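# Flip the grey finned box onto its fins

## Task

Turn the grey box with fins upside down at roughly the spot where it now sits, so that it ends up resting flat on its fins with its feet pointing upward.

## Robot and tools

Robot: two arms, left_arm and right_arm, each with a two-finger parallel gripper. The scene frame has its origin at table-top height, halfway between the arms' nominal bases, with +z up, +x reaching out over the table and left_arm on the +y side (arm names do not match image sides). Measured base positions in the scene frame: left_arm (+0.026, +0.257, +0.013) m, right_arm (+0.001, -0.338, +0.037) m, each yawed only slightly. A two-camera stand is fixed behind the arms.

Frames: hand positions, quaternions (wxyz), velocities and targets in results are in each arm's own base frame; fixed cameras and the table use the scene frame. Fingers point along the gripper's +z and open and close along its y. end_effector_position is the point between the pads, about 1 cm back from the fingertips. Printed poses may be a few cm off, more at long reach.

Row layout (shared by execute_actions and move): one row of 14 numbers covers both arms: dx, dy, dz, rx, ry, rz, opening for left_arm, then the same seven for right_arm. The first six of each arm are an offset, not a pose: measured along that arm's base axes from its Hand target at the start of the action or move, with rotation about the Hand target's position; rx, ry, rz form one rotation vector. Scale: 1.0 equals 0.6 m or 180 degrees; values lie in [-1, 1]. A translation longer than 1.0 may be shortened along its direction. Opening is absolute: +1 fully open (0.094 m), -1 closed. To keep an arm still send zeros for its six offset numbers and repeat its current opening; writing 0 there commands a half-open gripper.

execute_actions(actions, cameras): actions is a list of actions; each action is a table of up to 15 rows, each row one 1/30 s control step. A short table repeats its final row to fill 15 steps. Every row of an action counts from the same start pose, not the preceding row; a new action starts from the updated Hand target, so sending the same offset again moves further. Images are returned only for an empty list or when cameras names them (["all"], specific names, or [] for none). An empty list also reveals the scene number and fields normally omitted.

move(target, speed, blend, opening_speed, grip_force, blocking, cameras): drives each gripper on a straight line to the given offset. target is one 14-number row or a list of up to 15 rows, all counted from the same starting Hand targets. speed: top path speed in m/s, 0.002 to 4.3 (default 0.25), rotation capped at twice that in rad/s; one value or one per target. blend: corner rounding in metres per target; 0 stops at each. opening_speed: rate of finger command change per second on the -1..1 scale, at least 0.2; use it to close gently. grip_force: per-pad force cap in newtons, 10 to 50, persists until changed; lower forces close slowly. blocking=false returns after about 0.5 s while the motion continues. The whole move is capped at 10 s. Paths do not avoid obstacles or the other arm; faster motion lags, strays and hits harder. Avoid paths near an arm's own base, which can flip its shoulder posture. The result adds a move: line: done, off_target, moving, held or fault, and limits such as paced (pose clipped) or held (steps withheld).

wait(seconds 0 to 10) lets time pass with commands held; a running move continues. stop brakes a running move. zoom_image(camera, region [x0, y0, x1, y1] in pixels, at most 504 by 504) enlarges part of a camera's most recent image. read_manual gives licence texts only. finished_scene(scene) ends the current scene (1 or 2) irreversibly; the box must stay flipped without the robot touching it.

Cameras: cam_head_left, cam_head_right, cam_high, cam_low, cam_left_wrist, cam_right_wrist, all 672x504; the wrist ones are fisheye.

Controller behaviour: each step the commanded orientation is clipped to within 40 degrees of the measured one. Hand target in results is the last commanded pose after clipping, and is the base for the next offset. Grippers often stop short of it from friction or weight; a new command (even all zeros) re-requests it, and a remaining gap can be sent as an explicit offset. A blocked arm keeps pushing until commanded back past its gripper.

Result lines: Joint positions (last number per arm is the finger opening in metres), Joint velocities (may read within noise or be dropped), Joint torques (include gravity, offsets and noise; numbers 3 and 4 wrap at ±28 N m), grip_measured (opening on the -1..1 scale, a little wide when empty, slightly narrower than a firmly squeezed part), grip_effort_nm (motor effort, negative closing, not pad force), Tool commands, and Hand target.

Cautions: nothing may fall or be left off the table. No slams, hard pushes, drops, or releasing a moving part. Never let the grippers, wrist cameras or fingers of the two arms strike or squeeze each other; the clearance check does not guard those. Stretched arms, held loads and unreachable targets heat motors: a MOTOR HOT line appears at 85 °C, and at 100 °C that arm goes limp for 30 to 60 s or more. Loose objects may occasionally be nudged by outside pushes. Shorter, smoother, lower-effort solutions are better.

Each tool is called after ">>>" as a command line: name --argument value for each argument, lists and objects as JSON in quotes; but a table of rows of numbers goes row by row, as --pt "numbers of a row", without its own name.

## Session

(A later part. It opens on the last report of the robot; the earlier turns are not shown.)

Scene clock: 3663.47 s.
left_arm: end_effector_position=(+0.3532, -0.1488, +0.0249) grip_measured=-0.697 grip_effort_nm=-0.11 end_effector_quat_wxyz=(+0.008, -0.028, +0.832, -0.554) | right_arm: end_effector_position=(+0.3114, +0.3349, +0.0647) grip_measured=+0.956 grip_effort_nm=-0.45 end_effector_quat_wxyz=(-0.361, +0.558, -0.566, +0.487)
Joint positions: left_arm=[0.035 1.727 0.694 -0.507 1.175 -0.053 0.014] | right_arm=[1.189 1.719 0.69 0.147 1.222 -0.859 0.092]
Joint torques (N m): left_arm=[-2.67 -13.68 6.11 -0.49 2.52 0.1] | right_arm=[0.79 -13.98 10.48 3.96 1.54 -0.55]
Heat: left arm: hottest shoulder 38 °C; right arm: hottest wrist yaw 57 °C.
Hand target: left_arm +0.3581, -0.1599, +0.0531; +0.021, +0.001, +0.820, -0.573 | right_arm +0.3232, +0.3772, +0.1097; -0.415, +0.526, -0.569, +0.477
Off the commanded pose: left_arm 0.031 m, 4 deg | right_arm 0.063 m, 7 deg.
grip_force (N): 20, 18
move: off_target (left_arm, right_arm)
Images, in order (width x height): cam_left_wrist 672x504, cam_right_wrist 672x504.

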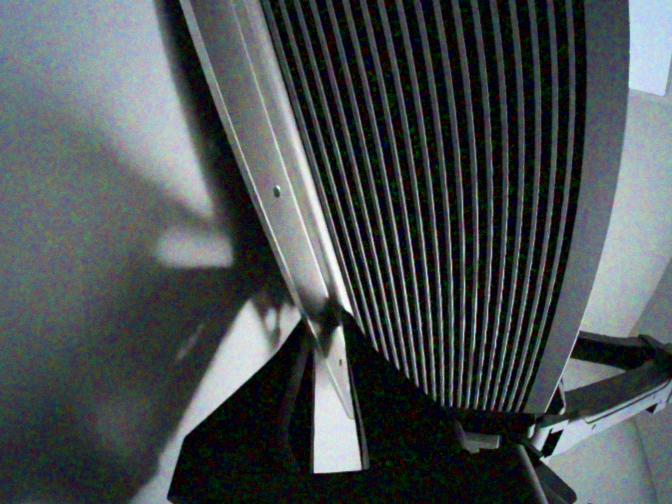

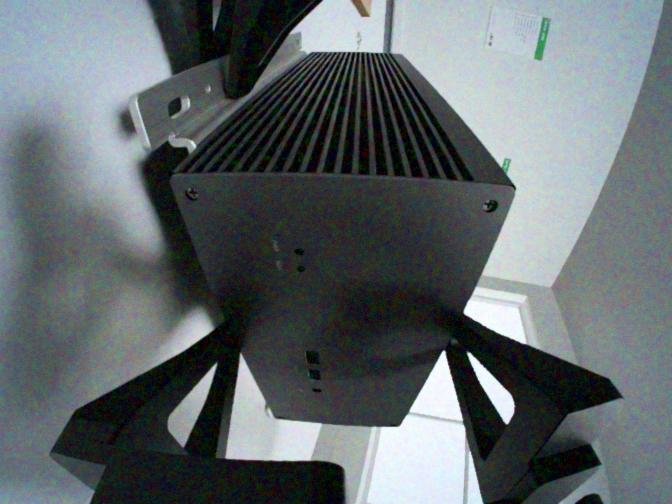

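>>> move --target '[0.005,0.003,0.05,0,0,0,-0.7,0,0,-0.042,0,0,0,0.88]' --speed 0.02 --cameras '["cam_left_wrist","cam_right_wrist"]'

>>> zoom_image --camera "cam_left_wrist" --region '[230, 220, 482, 409]'

Scene clock: 3672.20 s.
left_arm: end_effector_position=(+0.3492, -0.1384, +0.0306) grip_measured=-0.697 grip_effort_nm=-0.11 end_effector_quat_wxyz=(-0.008, -0.048, +0.841, -0.538) | right_arm: end_effector_position=(+0.3151, +0.3390, +0.0627) grip_measured=+0.955 grip_effort_nm=-0.45 end_effector_quat_wxyz=(-0.377, +0.540, -0.565, +0.497)
Joint positions: left_arm=[0.058 1.697 0.704 -0.609 1.137 -0.036 0.014] | right_arm=[1.189 1.76 0.69 0.268 1.257 -0.907 0.092]
Joint torques (N m): left_arm=[-4.13 -16.26 7.62 -0.96 4.04 0.17] | right_arm=[0.73 -11.22 9.43 3.41 -0.06 -0.35]
Heat: left arm: hottest shoulder 38 °C; right arm: hottest elbow 55 °C.
Hand target: left_arm +0.3611, -0.1581, +0.0830; +0.021, +0.001, +0.820, -0.572 | right_arm +0.3233, +0.3772, +0.0845; -0.415, +0.526, -0.569, +0.477
Off the commanded pose: left_arm 0.057 m, 8 deg | right_arm 0.045 m, 5 deg.
grip_force (N): 20, 18
move: off_target (left_arm, right_arm)
Images, in order (width x height): cam_left_wrist 672x504, cam_right_wrist 672x504.

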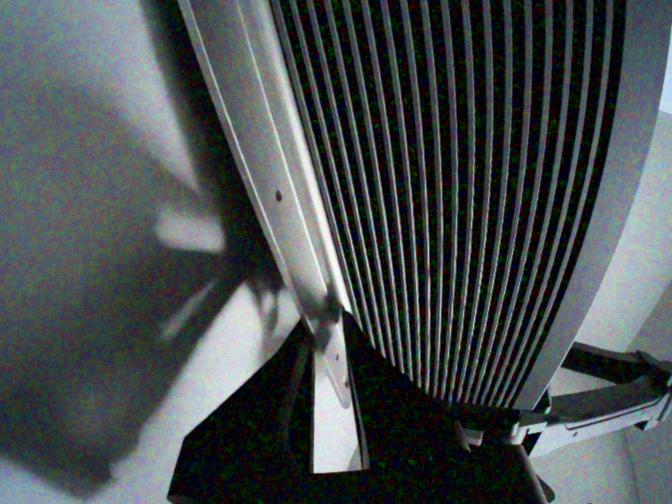

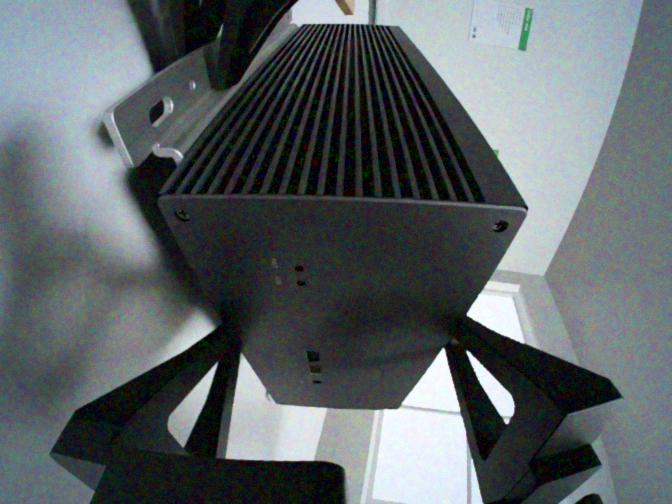

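Scaled by 2.000 from the camera's 672x504 image, which has a finer 960x720 frame.

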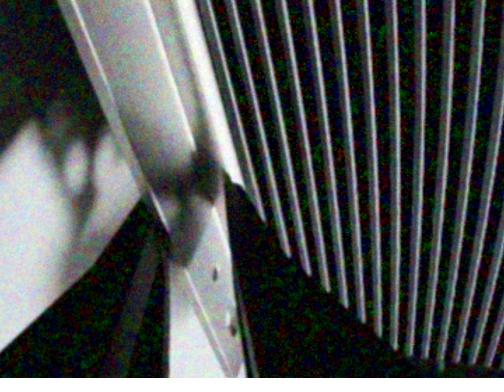

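>>> move --target '[0.004,-0.005,0.02,-0.05,0,0,-0.7,0,0,-0.05,0,0,0,0.88]' --speed 0.02 --cameras '["cam_left_wrist","cam_right_wrist"]'

>>> zoom_image --camera "cam_left_wrist" --region '[230, 220, 482, 409]'

Scene clock: 3693.20 s.
left_arm: end_effector_position=(+0.3557, -0.1324, +0.0457) grip_measured=-0.697 grip_effort_nm=-0.11 end_effector_quat_wxyz=(+0.009, -0.054, +0.806, -0.590) | right_arm: end_effector_position=(+0.3170, +0.3383, +0.0578) grip_measured=+0.955 grip_effort_nm=-0.45 end_effector_quat_wxyz=(+0.414, -0.486, +0.597, -0.485)
Joint positions: left_arm=[0.097 1.714 0.707 -0.61 1.261 -0.003 0.014] | right_arm=[1.189 1.803 0.69 0.357 1.297 -0.811 0.092]
Joint torques (N m): left_arm=[-6.07 -14.33 7.5 -0.81 5.36 0.12] | right_arm=[0.73 -8.47 9.26 2.07 -1.58 -1.08]
Heat: left arm: hottest wrist yaw 58 °C; right arm: hottest elbow 53 °C.
Hand target: left_arm +0.3635, -0.1611, +0.0950; +0.021, -0.001, +0.772, -0.635 | right_arm +0.3232, +0.3772, +0.0544; +0.415, -0.526, +0.569, -0.477
Off the commanded pose: left_arm 0.058 m, 9 deg | right_arm 0.040 m, 6 deg.
grip_force (N): 20, 18
move: off_target (left_arm, right_arm)
Images, in order (width x height): cam_left_wrist 672x504, cam_right_wrist 672x504.

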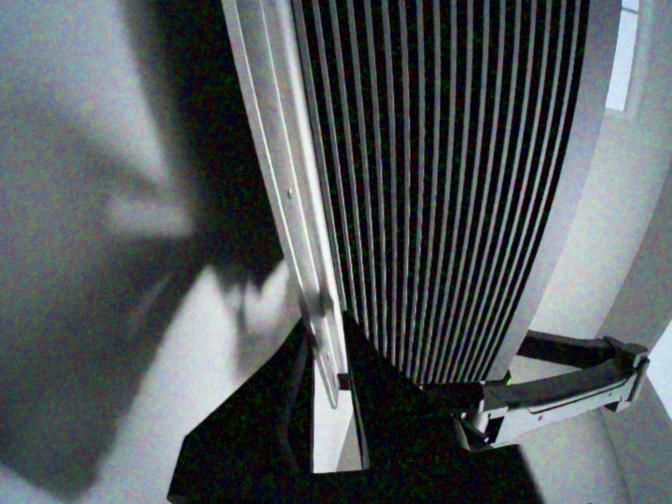

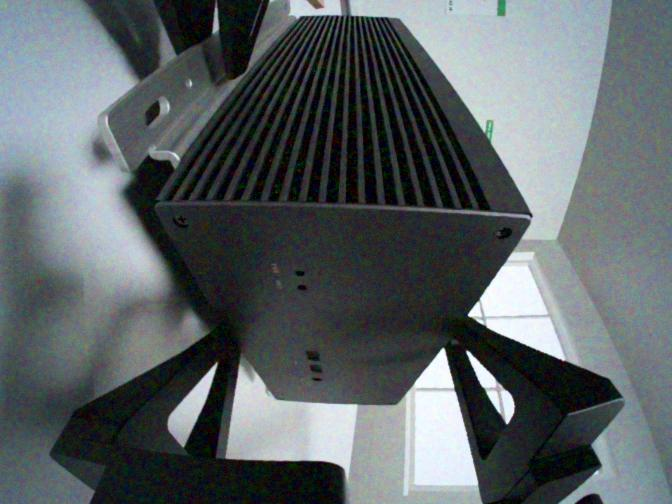

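Scaled by 2.000 from the camera's 672x504 image, which has a finer 960x720 frame.

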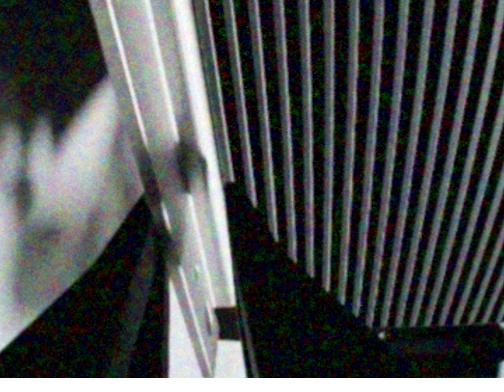

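>>> move --target '[-0.004,0.032,-0.02,0.02,0,0,-0.7,0,-0.02,-0.005,0.0322,-0.002,-0.0083,0.88]' --speed 0.03 --cameras '["cam_left_wrist","cam_right_wrist"]'

>>> zoom_image --camera "cam_left_wrist" --region '[230, 220, 482, 409]'

Scene clock: 3748.60 s.
left_arm: end_effector_position=(+0.3325, -0.1179, +0.0165) grip_measured=-0.082 grip_effort_nm=0.02 end_effector_quat_wxyz=(+0.025, -0.023, +0.774, -0.633) | right_arm: end_effector_position=(+0.3160, +0.3531, +0.0362) grip_measured=+0.950 grip_effort_nm=-0.45 end_effector_quat_wxyz=(-0.394, +0.532, -0.574, +0.482)
Joint positions: left_arm=[0.163 1.889 0.725 -0.84 1.351 0.452 0.043] | right_arm=[1.197 1.855 0.712 0.366 1.244 -0.881 0.092]
Joint torques (N m): left_arm=[-0.79 0.91 0.29 0.28 0.05 -0.2] | right_arm=[0.56 -13.39 7.3 1.63 0.63 -0.25]
Heat: left arm: hottest wrist yaw 60 °C; right arm: hottest elbow 48 °C.
Hand target: left_arm +0.3325, -0.1179, +0.0165; +0.025, -0.023, +0.774, -0.633 (not the last commanded pose) | right_arm +0.3208, +0.3749, +0.0561; -0.412, +0.524, -0.574, +0.476 (not the last commanded pose)
Tool commands: left_gripper/opening=-0.081541 right_gripper/opening=+0.88
Off the commanded pose: right_arm 0.021 m, 8 deg.
OVER-TEMPERATURE FAULT: MOTORS OFF. Before this call, joint 5 (wrist yaw) of the left arm reached 100 °C. The left arm is limp: it may fall or be pushed, and its gripper may let go. The left arm ran none of this call's commands. In this call the stop used 22 of the actions that the scene allows. The stop still runs: until a result tells its end, the left arm, its gripper or tool too, takes no command.
grip_force (N): 20, 18
move: fault (left_arm), off_target (right_arm; braked at the fault stop of left_arm)
Images, in order (width x height): cam_left_wrist 672x504, cam_right_wrist 672x504.

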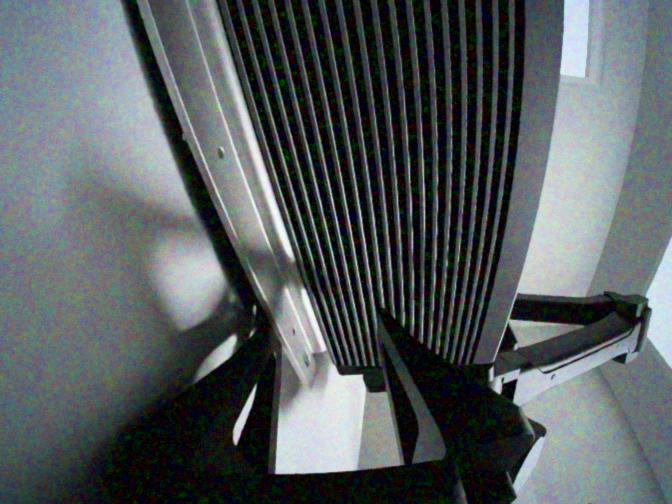

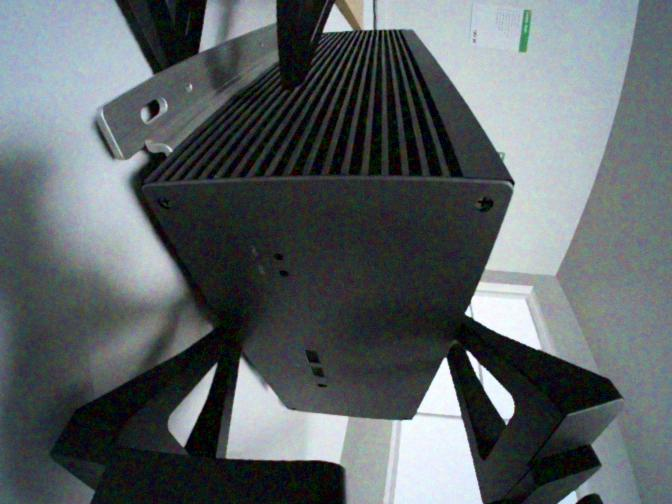

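Scaled by 2.000 from the camera's 672x504 image, which has a finer 960x720 frame.

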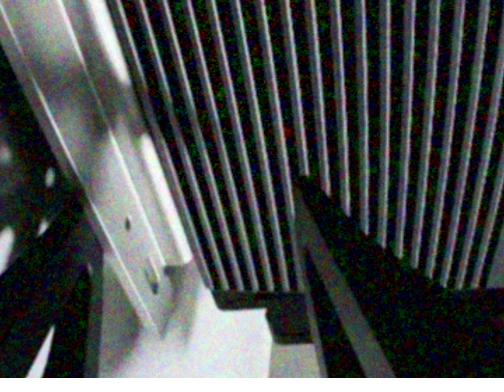

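>>> wait --seconds 5

Scene clock: 3801.20 s.
left_arm: end_effector_position=(+0.3362, -0.1172, +0.0192) grip_measured=-0.082 grip_effort_nm=0.02 end_effector_quat_wxyz=(+0.030, -0.019, +0.775, -0.631) | right_arm: end_effector_position=(+0.3160, +0.3531, +0.0362) grip_measured=+0.950 grip_effort_nm=-0.45 end_effector_quat_wxyz=(-0.394, +0.532, -0.574, +0.482)
Joint positions: left_arm=[0.163 1.881 0.731 -0.839 1.349 0.451 0.043] | right_arm=[1.197 1.855 0.712 0.366 1.244 -0.881 0.092]
Joint velocities: left_arm=[-0.015 -0.083 0.007 0.027 -0.33 0.007 0] | right_arm=[within noise]
Joint torques (N m): left_arm=[-0.91 -9.35 2.96 0.06 1.32 -0.1] | right_arm=[0.26 -13.92 7.39 1.62 0.74 -0.23]
Heat: left arm: hottest wrist yaw 44 °C; right arm: hottest elbow 45 °C.
Hand target: left_arm +0.3326, -0.1179, +0.0165; +0.025, -0.023, +0.773, -0.633 (not the last commanded pose) | right_arm +0.3208, +0.3749, +0.0561; -0.412, +0.524, -0.574, +0.477 (not the last commanded pose)
Tool commands: left_gripper/opening=-0.081541 right_gripper/opening=+0.88
Off the commanded pose: right_arm 0.021 m, 8 deg.
OVER-TEMPERATURE FAULT: MOTORS OFF. As an earlier result told, joint 5 (wrist yaw) of the left arm reached 100 °C; the stop lasted 54 seconds. In this call the stop used none of the actions that the scene allows. The left arm's motors are on again: the left arm and its gripper hold where the fault left them. Its gripper does not squeeze until you command it. The left arm accepts commands again.
grip_force (N): 20, 18
wait: 0.00 of 5 s (a fault stop came first)

>>> move --target '[0,0.1,0.012,0,0,0,-0.05,0,0,0,0,0,0,0.88]' --speed 0.06 --cameras '["cam_left_wrist","cam_right_wrist"]'

Scene clock: 3809.37 s.
left_arm: end_effector_position=(+0.3390, -0.0624, +0.0404) grip_measured=-0.052 grip_effort_nm=0.15 end_effector_quat_wxyz=(+0.043, +0.000, +0.779, -0.625) | right_arm: end_effector_position=(+0.3159, +0.3528, +0.0349) grip_measured=+0.950 grip_effort_nm=-0.45 end_effector_quat_wxyz=(-0.394, +0.532, -0.575, +0.481)
Joint positions: left_arm=[0.318 1.924 0.852 -1.34 1.243 0.937 0.045] | right_arm=[1.197 1.858 0.712 0.366 1.245 -0.878 0.092]
Joint torques (N m): left_arm=[0.85 -6.3 3.26 -1.03 0.39 0.02] | right_arm=[0.15 -14.1 7.05 1.55 0.63 -0.25]
Heat: left arm: hottest wrist yaw 44 °C; right arm: hottest elbow 45 °C.
Hand target: left_arm +0.3326, -0.0578, +0.0238; +0.025, -0.023, +0.774, -0.633 | right_arm +0.3208, +0.3749, +0.0561; -0.412, +0.524, -0.574, +0.476
Off the commanded pose: left_arm 0.018 m, 4 deg | right_arm 0.031 m, 2 deg.
grip_force (N): 20, 18
move: off_target (left_arm, right_arm)
Images, in order (width x height): cam_left_wrist 672x504, cam_right_wrist 672x504.

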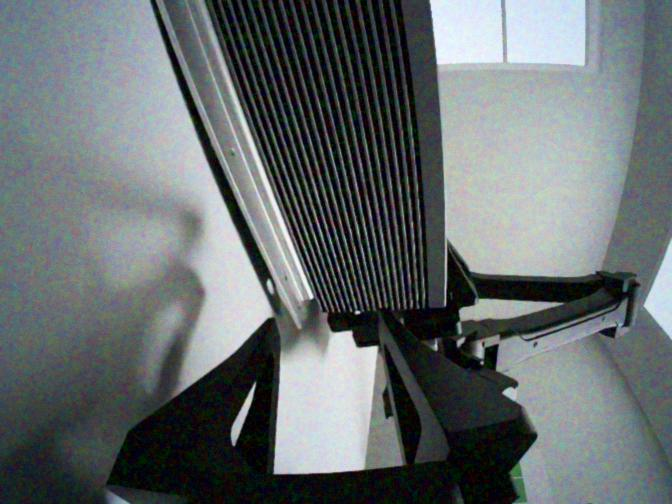

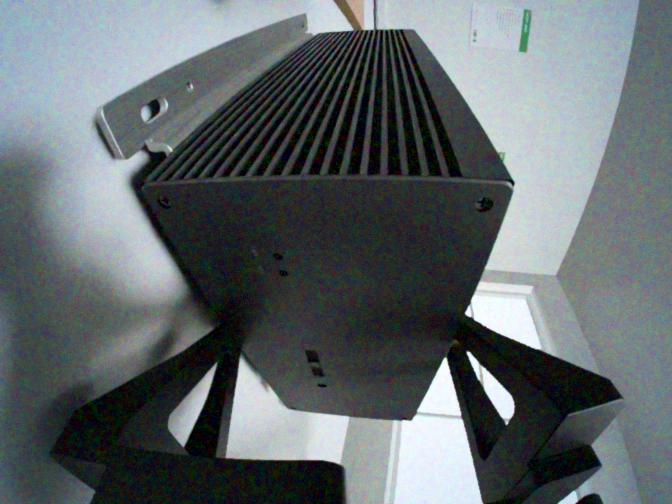

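>>> move --target '[0.110,-0.060,-0.006,0.048,0,0,-0.5,0,0,0.115,0,0,0,0.88]' --speed 0.03 --cameras '["cam_left_wrist","cam_right_wrist"]'

>>> zoom_image --camera "cam_left_wrist" --region '[230, 150, 482, 339]'

Scene clock: 3843.70 s.
left_arm: end_effector_position=(+0.3874, -0.0926, +0.0129) grip_measured=-0.497 grip_effort_nm=-0.12 end_effector_quat_wxyz=(+0.016, -0.032, +0.816, -0.577) | right_arm: end_effector_position=(+0.3102, +0.3462, +0.0575) grip_measured=+0.950 grip_effort_nm=-0.45 end_effector_quat_wxyz=(-0.369, +0.559, -0.576, +0.469)
Joint positions: left_arm=[0.188 1.899 0.876 -0.876 1.21 0.336 0.024] | right_arm=[1.197 1.739 0.714 0.121 1.196 -0.806 0.092]
Joint torques (N m): left_arm=[-1.61 -13.04 6.04 0.53 0.57 -0.23] | right_arm=[-0.09 -19.02 9.48 1.85 2.85 -0.68]
Heat: left arm: hottest wrist yaw 39 °C; right arm: hottest elbow 45 °C.
Hand target: left_arm +0.3986, -0.0939, +0.0203; +0.027, -0.021, +0.819, -0.573 | right_arm +0.3209, +0.3750, +0.1251; -0.412, +0.523, -0.574, +0.477
Off the commanded pose: left_arm 0.013 m, 2 deg | right_arm 0.074 m, 6 deg.
grip_force (N): 20, 18
move: off_target (left_arm, right_arm)
Images, in order (width x height): cam_left_wrist 672x504, cam_right_wrist 672x504.

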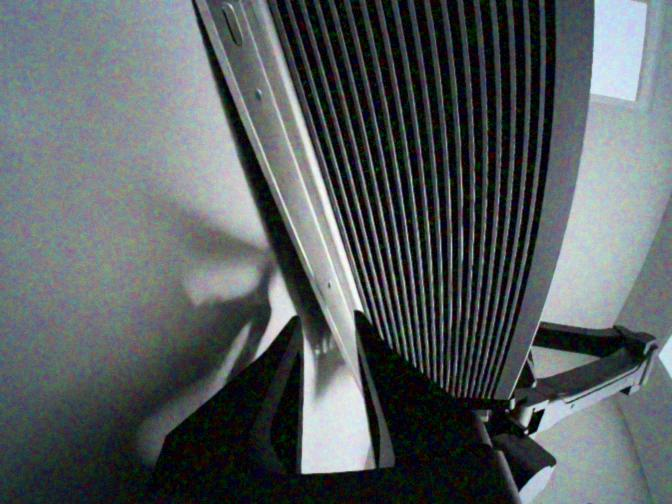

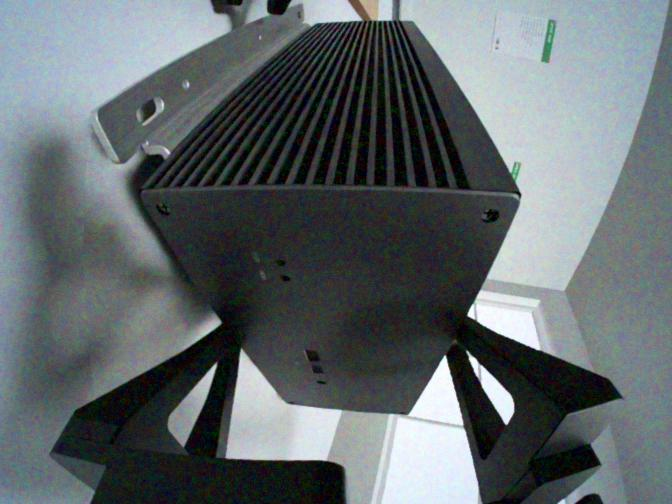

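Scaled by 2.000 from the camera's 672x504 image, which has a finer 960x720 frame.

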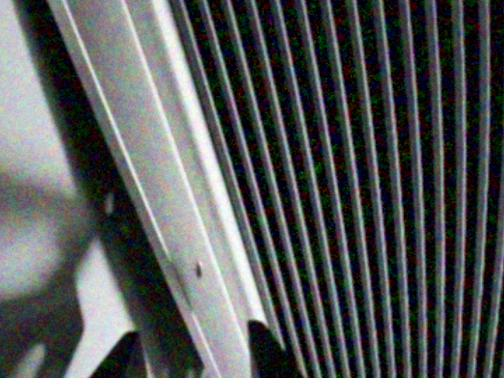

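>>> move --target '[0,-0.018,-0.001,0,0,0,-0.5,0,0,0,0,0,0,0.88]' --speed 0.03 --cameras '["cam_left_wrist"]'

>>> zoom_image --camera "cam_left_wrist" --region '[230, 220, 482, 409]'

Scene clock: 3857.17 s.
left_arm: end_effector_position=(+0.3961, -0.1014, +0.0141) grip_measured=-0.497 grip_effort_nm=-0.12 end_effector_quat_wxyz=(+0.023, -0.026, +0.819, -0.573) | right_arm: end_effector_position=(+0.3101, +0.3460, +0.0575) grip_measured=+0.950 grip_effort_nm=-0.45 end_effector_quat_wxyz=(-0.368, +0.559, -0.576, +0.469)
Joint positions: left_arm=[0.16 1.887 0.876 -0.798 1.211 0.262 0.024] | right_arm=[1.197 1.739 0.714 0.119 1.196 -0.805 0.092]
Joint torques (N m): left_arm=[-1.67 -12.98 4.7 0.66 0.79 -0.25] | right_arm=[-0.26 -19.02 9.78 1.65 2.9 -0.7]
Heat: left arm: hottest wrist yaw 38 °C; right arm: hottest elbow 46 °C.
Hand target: left_arm +0.3986, -0.1047, +0.0195; +0.027, -0.021, +0.819, -0.573 | right_arm +0.3209, +0.3750, +0.1251; -0.412, +0.524, -0.574, +0.477
Off the commanded pose: left_arm 0.007 m, 1 deg | right_arm 0.074 m, 7 deg.
grip_force (N): 20, 18
move: off_target (right_arm)
Images, in order (width x height): cam_left_wrist 672x504.

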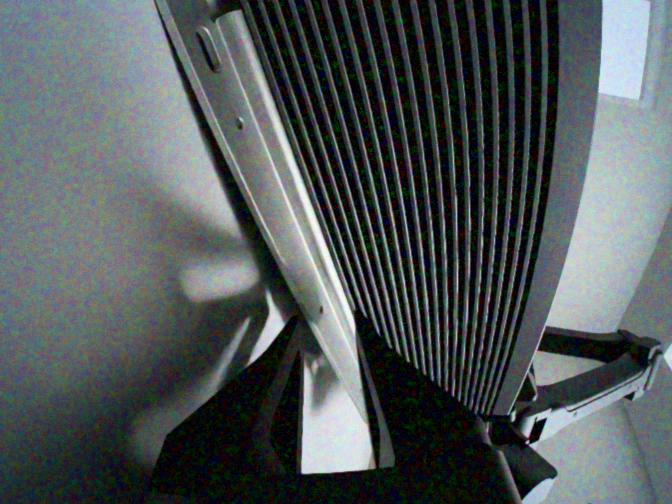

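Scaled by 2.000 from the camera's 672x504 image, which has a finer 960x720 frame.

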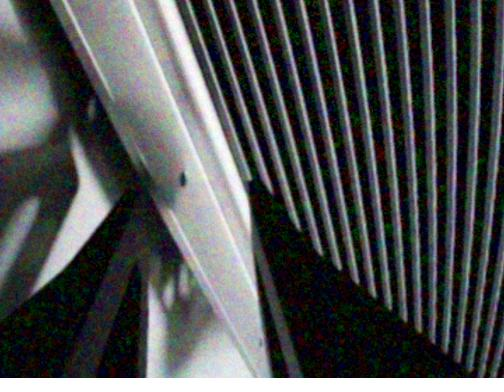

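>>> move --pt "-0.004 0.008 -0.009 0 0 0 -0.5 0 0 0 0 0 0 0.88" --pt "-0.004 -0.015 -0.010 0 0 0 -0.5 0 0 0 0 0 0 0.88" --speed 0.03 --cameras '["cam_left_wrist"]'

>>> zoom_image --camera "cam_left_wrist" --region '[230, 220, 482, 409]'

Scene clock: 3866.10 s.
left_arm: end_effector_position=(+0.3958, -0.1107, +0.0092) grip_measured=-0.497 grip_effort_nm=-0.12 end_effector_quat_wxyz=(+0.024, -0.024, +0.819, -0.573) | right_arm: end_effector_position=(+0.3101, +0.3460, +0.0575) grip_measured=+0.950 grip_effort_nm=-0.45 end_effector_quat_wxyz=(-0.368, +0.559, -0.576, +0.469)
Joint positions: left_arm=[0.137 1.887 0.856 -0.715 1.215 0.199 0.024] | right_arm=[1.197 1.739 0.714 0.119 1.196 -0.805 0.092]
Joint torques (N m): left_arm=[-1.49 -12.86 4.3 0.75 0.81 -0.25] | right_arm=[-0.32 -19.31 9.65 1.74 2.84 -0.73]
Heat: left arm: hottest wrist yaw 38 °C; right arm: hottest elbow 47 °C.
Hand target: left_arm +0.3961, -0.1138, +0.0136; +0.027, -0.021, +0.819, -0.573 | right_arm +0.3209, +0.3750, +0.1251; -0.412, +0.524, -0.574, +0.477
Off the commanded pose: left_arm 0.005 m, 0 deg | right_arm 0.074 m, 7 deg.
grip_force (N): 20, 18
move: off_target (right_arm)
Images, in order (width x height): cam_left_wrist 672x504.

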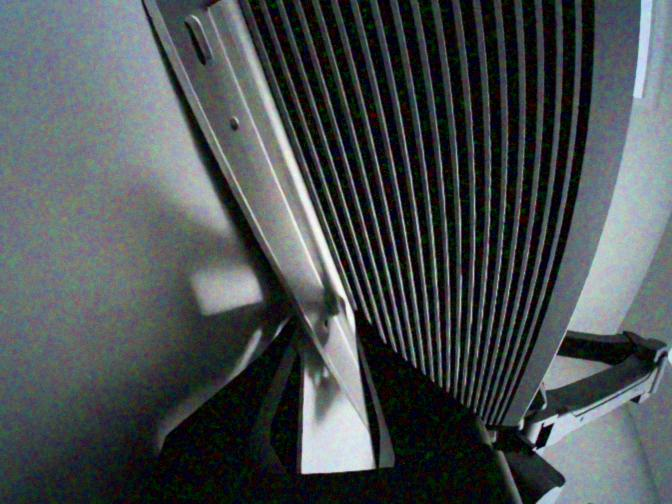

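Scaled by 2.000 from the camera's 672x504 image, which has a finer 960x720 frame.

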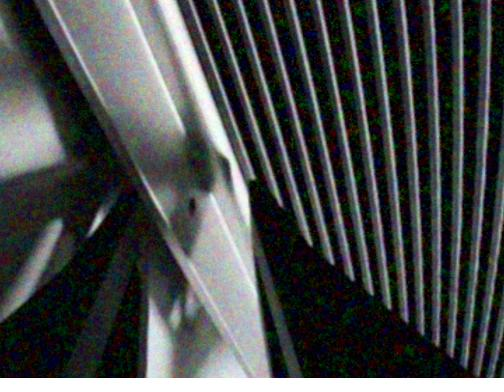

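>>> move --target '[0,-0.010,-0.002,0,0,0,-0.5,0,0,0,0,0,0,0.88]' --speed 0.02 --cameras '["cam_left_wrist"]'

>>> zoom_image --camera "cam_left_wrist" --region '[230, 220, 482, 409]'

Scene clock: 3878.03 s.
left_arm: end_effector_position=(+0.3962, -0.1141, +0.0081) grip_measured=-0.497 grip_effort_nm=-0.12 end_effector_quat_wxyz=(+0.026, -0.027, +0.819, -0.572) | right_arm: end_effector_position=(+0.3100, +0.3458, +0.0576) grip_measured=+0.950 grip_effort_nm=-0.45 end_effector_quat_wxyz=(-0.368, +0.559, -0.576, +0.469)
Joint positions: left_arm=[0.128 1.882 0.844 -0.669 1.217 0.156 0.024] | right_arm=[1.197 1.738 0.714 0.117 1.196 -0.804 0.092]
Joint velocities: left_arm=[within noise] | right_arm=[-0.044 -0.005 -0.002 0.002 0.022 -0.037 0.002]
Joint torques (N m): left_arm=[-2.02 -12.86 4.26 0.9 0.81 -0.24] | right_arm=[-0.21 -18.84 9.65 1.61 2.87 -0.72]
Heat: left arm: hottest elbow 37 °C; right arm: hottest wrist yaw 49 °C.
Hand target: left_arm +0.3961, -0.1197, +0.0124; +0.027, -0.021, +0.819, -0.573 | right_arm +0.3209, +0.3750, +0.1251; -0.412, +0.524, -0.574, +0.477
Off the commanded pose: left_arm 0.007 m, 1 deg | right_arm 0.074 m, 7 deg.
grip_force (N): 20, 18
move: off_target (right_arm)
Images, in order (width x height): cam_left_wrist 672x504.

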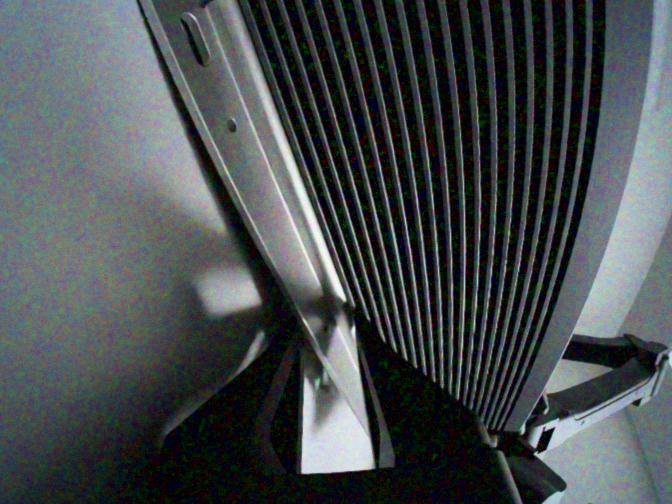

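Scaled by 2.000 from the camera's 672x504 image, which has a finer 960x720 frame.

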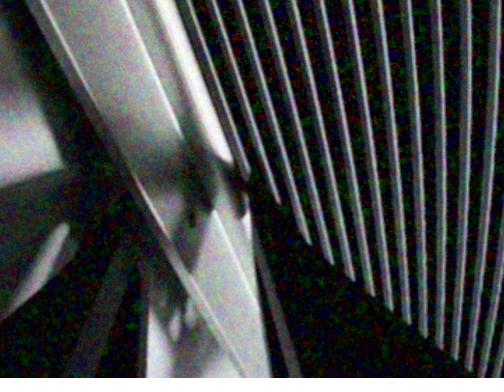

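>>> move --pt "0 0.004 0.002 0 0 0 -0.7 0 0 0 0 0 0 0.88" --pt "0 -0.006 0.003 0 0 0 -0.7 0 0 0 0 0 0 0.88" --speed 0.02 --cameras '["cam_left_wrist"]'

>>> zoom_image --camera "cam_left_wrist" --region '[230, 220, 482, 409]'

Scene clock: 3891.87 s.
left_arm: end_effector_position=(+0.3958, -0.1146, +0.0087) grip_measured=-0.679 grip_effort_nm=-0.45 end_effector_quat_wxyz=(+0.024, -0.035, +0.817, -0.574) | right_arm: end_effector_position=(+0.3099, +0.3453, +0.0578) grip_measured=+0.950 grip_effort_nm=-0.45 end_effector_quat_wxyz=(-0.367, +0.559, -0.576, +0.470)
Joint positions: left_arm=[0.128 1.878 0.836 -0.648 1.222 0.125 0.015] | right_arm=[1.197 1.737 0.714 0.113 1.197 -0.802 0.092]
Joint torques (N m): left_arm=[-2.78 -13.1 4.34 1.03 0.64 -0.24] | right_arm=[-0.15 -18.96 9.8 1.88 2.87 -0.7]
Heat: left arm: hottest shoulder 37 °C; right arm: hottest wrist yaw 51 °C.
Hand target: left_arm +0.3961, -0.1232, +0.0141; +0.027, -0.021, +0.819, -0.573 | right_arm +0.3208, +0.3750, +0.1251; -0.412, +0.524, -0.574, +0.477
Off the commanded pose: left_arm 0.010 m, 2 deg | right_arm 0.074 m, 7 deg.
grip_force (N): 20, 18
move: off_target (right_arm)
Images, in order (width x height): cam_left_wrist 672x504.

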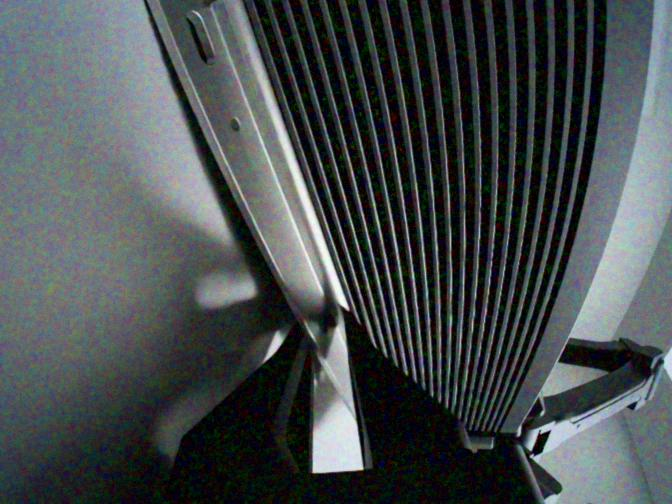

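Scaled by 2.000 from the camera's 672x504 image, which has a finer 960x720 frame.

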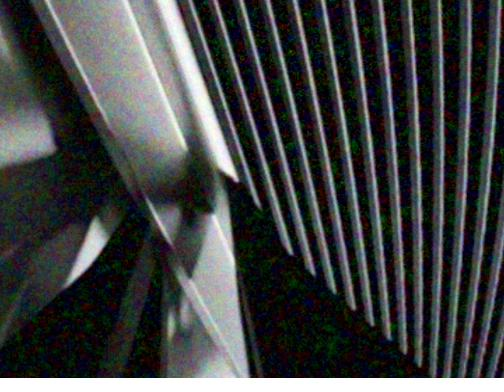

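>>> move --target '[0,-0.005,0.045,0,0,0,-0.7,0,0,-0.035,0,0,0,0.88]' --speed 0.03 --cameras '["cam_left_wrist","cam_right_wrist"]'

Scene clock: 3900.33 s.
left_arm: end_effector_position=(+0.3936, -0.1152, +0.0111) grip_measured=-0.679 grip_effort_nm=-0.45 end_effector_quat_wxyz=(+0.014, -0.043, +0.826, -0.562) | right_arm: end_effector_position=(+0.3101, +0.3438, +0.0577) grip_measured=+0.950 grip_effort_nm=-0.45 end_effector_quat_wxyz=(-0.367, +0.555, -0.577, +0.474)
Joint positions: left_arm=[0.121 1.855 0.832 -0.658 1.191 0.091 0.015] | right_arm=[1.197 1.741 0.714 0.112 1.208 -0.795 0.092]
Joint torques (N m): left_arm=[-2.96 -16.73 4.89 -0.46 1.93 -0.11] | right_arm=[0.26 -14.86 9.22 3.58 2.39 -0.68]
Heat: left arm: hottest shoulder 37 °C; right arm: hottest wrist yaw 51 °C.
Hand target: left_arm +0.3961, -0.1262, +0.0411; +0.027, -0.021, +0.819, -0.573 | right_arm +0.3209, +0.3750, +0.1042; -0.412, +0.523, -0.574, +0.477
Off the commanded pose: left_arm 0.032 m, 3 deg | right_arm 0.057 m, 6 deg.
grip_force (N): 20, 18
move: off_target (left_arm, right_arm)
Images, in order (width x height): cam_left_wrist 672x504, cam_right_wrist 672x504.

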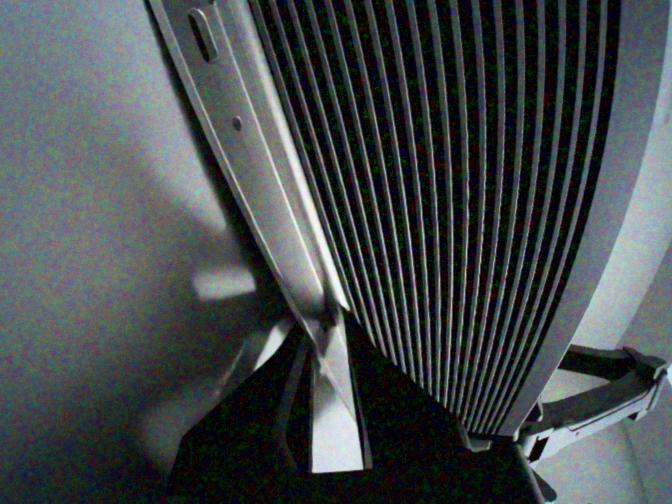

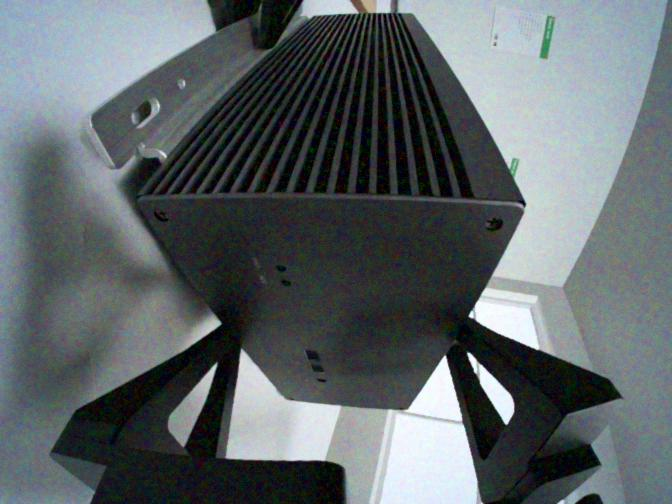

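>>> move --target '[0,-0.003,0.035,-0.02,0,0,-0.7,0,-0.01,-0.05,0.02,0,-0.004,0.88]' --speed 0.03

Scene clock: 3905.13 s.
left_arm: end_effector_position=(+0.3929, -0.1120, +0.0180) grip_measured=-0.695 grip_effort_nm=-0.27 end_effector_quat_wxyz=(+0.010, -0.054, +0.818, -0.573) | right_arm: end_effector_position=(+0.3103, +0.3395, +0.0493) grip_measured=+0.950 grip_effort_nm=-0.45 end_effector_quat_wxyz=(+0.394, -0.524, +0.590, -0.472)
Joint positions: left_arm=[0.134 1.85 0.834 -0.692 1.216 0.098 0.014] | right_arm=[1.197 1.781 0.687 0.247 1.238 -0.783 0.092]
Joint torques (N m): left_arm=[-3.49 -17.55 5.52 -1.51 3.41 0.14] | right_arm=[-0.56 -12.22 8.4 3.28 0.57 -0.41]
Heat: left arm: hottest wrist yaw 38 °C; right arm: hottest wrist yaw 50 °C.
Hand target: left_arm +0.3962, -0.1281, +0.0623; +0.026, -0.022, +0.801, -0.598 | right_arm +0.3209, +0.3690, +0.0742; +0.425, -0.507, +0.592, -0.461
Off the commanded pose: left_arm 0.047 m, 5 deg | right_arm 0.040 m, 4 deg.
grip_force (N): 20, 18
move: off_target (left_arm, right_arm)

>>> move --target '[0,-0.002,0.025,-0.01,0,0,-0.7,0,-0.012,-0.045,0.022,0,-0.004,0.88]' --speed 0.03 --cameras '["cam_right_wrist"]'

Scene clock: 3911.13 s.
left_arm: end_effector_position=(+0.3984, -0.1103, +0.0334) grip_measured=-0.695 grip_effort_nm=-0.27 end_effector_quat_wxyz=(+0.020, -0.049, +0.810, -0.585) | right_arm: end_effector_position=(+0.3101, +0.3375, +0.0411) grip_measured=+0.950 grip_effort_nm=-0.45 end_effector_quat_wxyz=(+0.432, -0.477, +0.617, -0.454)
Joint positions: left_arm=[0.142 1.83 0.849 -0.73 1.246 0.121 0.014] | right_arm=[1.199 1.824 0.672 0.362 1.263 -0.702 0.092]
Joint torques (N m): left_arm=[-4.19 -17.61 5.35 -1.87 3.41 0.03] | right_arm=[-0.91 -10.87 7.42 2.32 -0.95 -0.57]
Heat: left arm: hottest wrist yaw 43 °C; right arm: hottest elbow 48 °C.
Hand target: left_arm +0.3962, -0.1293, +0.0772; +0.026, -0.023, +0.791, -0.611 | right_arm +0.3208, +0.3618, +0.0471; +0.440, -0.488, +0.610, -0.443
Off the commanded pose: left_arm 0.048 m, 5 deg | right_arm 0.027 m, 2 deg.
grip_force (N): 20, 18
move: off_target (left_arm, right_arm)
Images, in order (width x height): cam_right_wrist 672x504.

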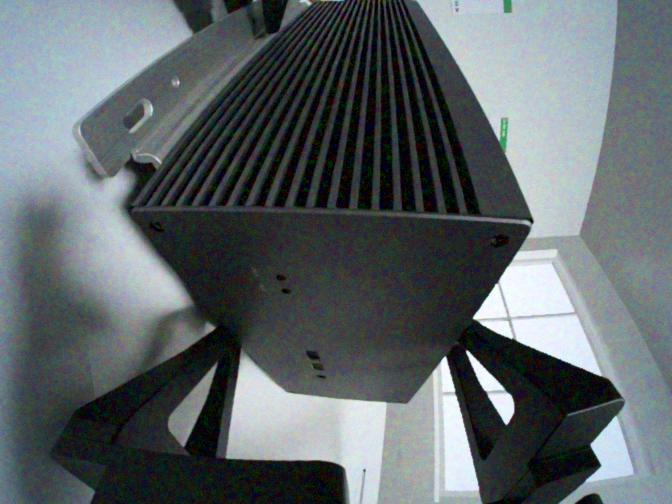

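>>> move --target '[0,-0.002,0.028,0.0,0,0,-0.7,0,-0.014,-0.035,0.033,0,-0.006,0.88]' --speed 0.03 --cameras '["cam_right_wrist","cam_left_wrist"]'

Scene clock: 3918.97 s.
left_arm: end_effector_position=(+0.3962, -0.1098, +0.0379) grip_measured=-0.695 grip_effort_nm=-0.27 end_effector_quat_wxyz=(+0.015, -0.052, +0.812, -0.581) | right_arm: end_effector_position=(+0.3100, +0.3367, +0.0419) grip_measured=+0.950 grip_effort_nm=-0.45 end_effector_quat_wxyz=(+0.446, -0.465, +0.621, -0.447)
Joint positions: left_arm=[0.142 1.814 0.849 -0.757 1.235 0.122 0.014] | right_arm=[1.199 1.83 0.659 0.43 1.266 -0.712 0.092]
Joint torques (N m): left_arm=[-4.31 -19.14 5.74 -2.19 3.86 -0.07] | right_arm=[-1.96 -6.71 6.49 2.67 -1.99 0.54]
Heat: left arm: hottest wrist yaw 49 °C; right arm: hottest elbow 47 °C.
Hand target: left_arm +0.3961, -0.1304, +0.0939; +0.026, -0.023, +0.791, -0.611 | right_arm +0.3208, +0.3534, +0.0261; +0.460, -0.459, +0.637, -0.415
Off the commanded pose: left_arm 0.060 m, 6 deg | right_arm 0.025 m, 5 deg.
grip_force (N): 20, 18
move: off_target (left_arm, right_arm)
Images, in order (width x height): cam_left_wrist 672x504, cam_right_wrist 672x504.

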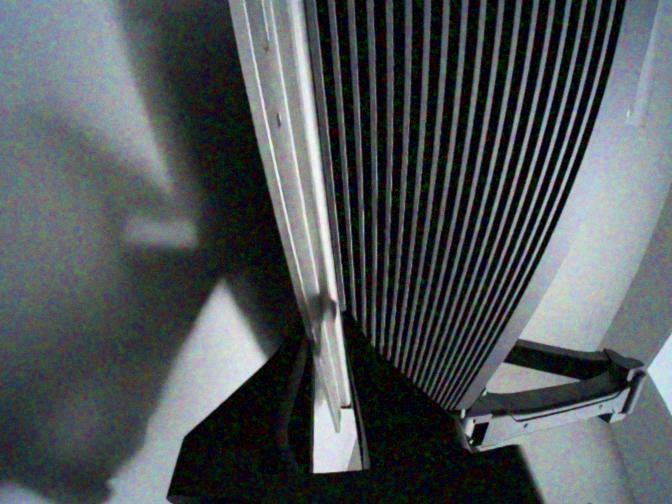

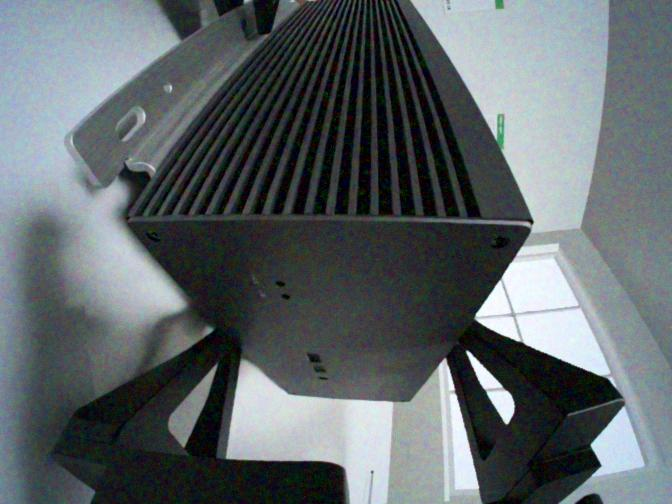

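>>> move --target '[0,-0.002,0.02,0.0,0,0,-0.7,0,-0.01,0.035,0.02,0,-0.004,0.88]' --speed 0.04 --cameras '["cam_right_wrist","cam_left_wrist"]'

Scene clock: 3941.80 s.
left_arm: end_effector_position=(+0.3943, -0.1102, +0.0507) grip_measured=-0.695 grip_effort_nm=-0.27 end_effector_quat_wxyz=(+0.013, -0.053, +0.812, -0.581) | right_arm: end_effector_position=(+0.3097, +0.3335, +0.0485) grip_measured=+0.950 grip_effort_nm=-0.45 end_effector_quat_wxyz=(+0.457, -0.458, +0.633, -0.426)
Joint positions: left_arm=[0.142 1.781 0.849 -0.794 1.237 0.122 0.014] | right_arm=[1.193 1.791 0.64 0.418 1.236 -0.673 0.092]
Joint torques (N m): left_arm=[-4.54 -18.67 6.39 -1.87 3.82 -0.12] | right_arm=[-1.55 -9.64 6.61 1.84 -1.23 0.58]
Heat: left arm: hottest wrist yaw 64 °C; right arm: hottest elbow 44 °C.
Hand target: left_arm +0.3962, -0.1317, +0.1060; +0.026, -0.023, +0.791, -0.611 | right_arm +0.3209, +0.3473, +0.0471; +0.472, -0.440, +0.653, -0.397
Off the commanded pose: left_arm 0.059 m, 6 deg | right_arm 0.018 m, 5 deg.
grip_force (N): 20, 18
move: off_target (left_arm, right_arm)
Images, in order (width x height): cam_left_wrist 672x504, cam_right_wrist 672x504.

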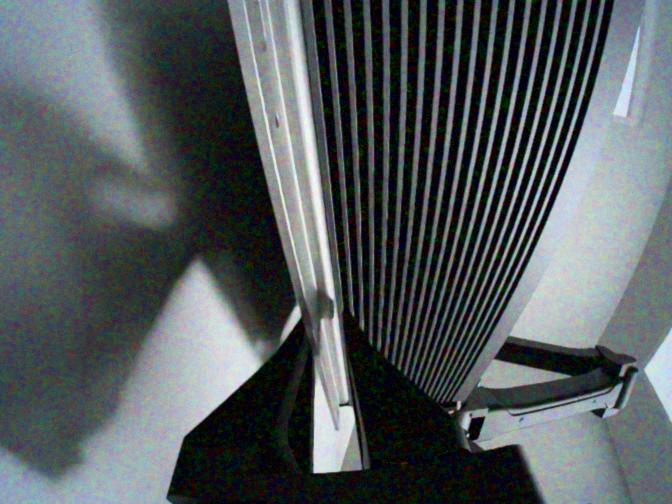

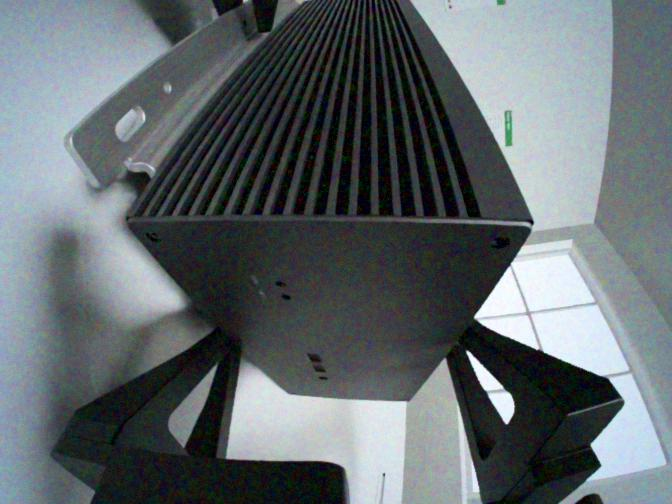

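>>> move --target '[0,0.0,-0.02,0.0,0,0,-0.7,0,0,0.06,0,0,0,0.88]' --speed 0.06

Scene clock: 3949.80 s.
left_arm: end_effector_position=(+0.3941, -0.1142, +0.0610) grip_measured=-0.695 grip_effort_nm=-0.22 end_effector_quat_wxyz=(+0.015, -0.051, +0.803, -0.594) | right_arm: end_effector_position=(+0.3094, +0.3278, +0.0564) grip_measured=+0.950 grip_effort_nm=-0.45 end_effector_quat_wxyz=(+0.451, -0.455, +0.648, -0.412)
Joint positions: left_arm=[0.136 1.767 0.849 -0.807 1.268 0.122 0.014] | right_arm=[1.185 1.734 0.64 0.297 1.21 -0.589 0.092]
Joint torques (N m): left_arm=[-4.13 -15.5 6.13 -0.4 2.6 -0.1] | right_arm=[-2.08 -14.21 7.54 1.57 -0.04 -0.23]
Heat: left arm: hottest wrist yaw 66 °C; right arm: hottest elbow 45 °C.
Hand target: left_arm +0.3961, -0.1316, +0.0940; +0.026, -0.023, +0.791, -0.611 | right_arm +0.3208, +0.3474, +0.0831; +0.472, -0.440, +0.653, -0.397
Off the commanded pose: left_arm 0.037 m, 4 deg | right_arm 0.035 m, 3 deg.
grip_force (N): 20, 18
move: off_target (left_arm, right_arm)

>>> move --target '[0,-0.012,0.045,0.02,0,0,-0.7,0,-0.02,0.05,0.0537,-0.003,-0.014,0.88]' --speed 0.05 --cameras '["cam_left_wrist","cam_right_wrist"]'

Scene clock: 3983.83 s.
left_arm: end_effector_position=(+0.3945, -0.1238, +0.0898) grip_measured=-0.696 grip_effort_nm=-0.20 end_effector_quat_wxyz=(+0.017, -0.045, +0.820, -0.571) | right_arm: end_effector_position=(+0.3086, +0.3172, +0.0695) grip_measured=+0.950 grip_effort_nm=-0.45 end_effector_quat_wxyz=(+0.465, -0.421, +0.687, -0.368)
Joint positions: left_arm=[0.103 1.661 0.849 -0.807 1.215 0.028 0.014] | right_arm=[1.169 1.648 0.624 0.182 1.161 -0.42 0.092]
Joint torques (N m): left_arm=[-3.6 -14.74 7.35 -0.17 2.26 -0.21] | right_arm=[-1.2 -15.38 8.12 2.14 1.43 -0.14]
Heat: left arm: hottest wrist yaw 58 °C; right arm: hottest elbow 45 °C.
Hand target: left_arm +0.3961, -0.1389, +0.1209; +0.026, -0.022, +0.810, -0.585 | right_arm +0.3208, +0.3354, +0.1131; +0.501, -0.383, +0.691, -0.353
Off the commanded pose: left_arm 0.035 m, 3 deg | right_arm 0.049 m, 6 deg.
grip_force (N): 20, 18
move: off_target (left_arm, right_arm)
Images, in order (width x height): cam_left_wrist 672x504, cam_right_wrist 672x504.

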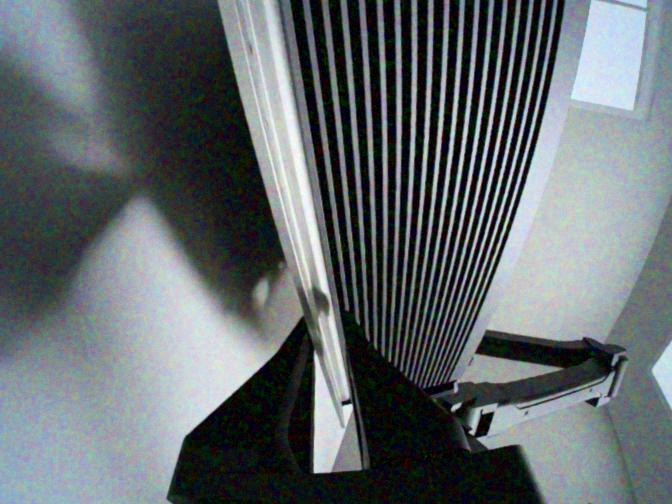

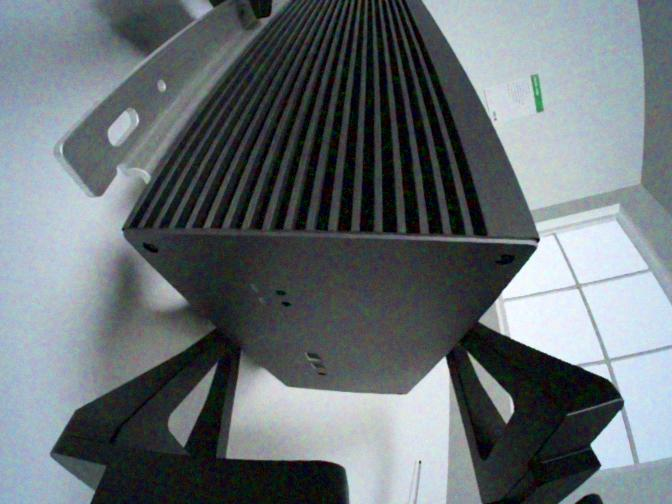

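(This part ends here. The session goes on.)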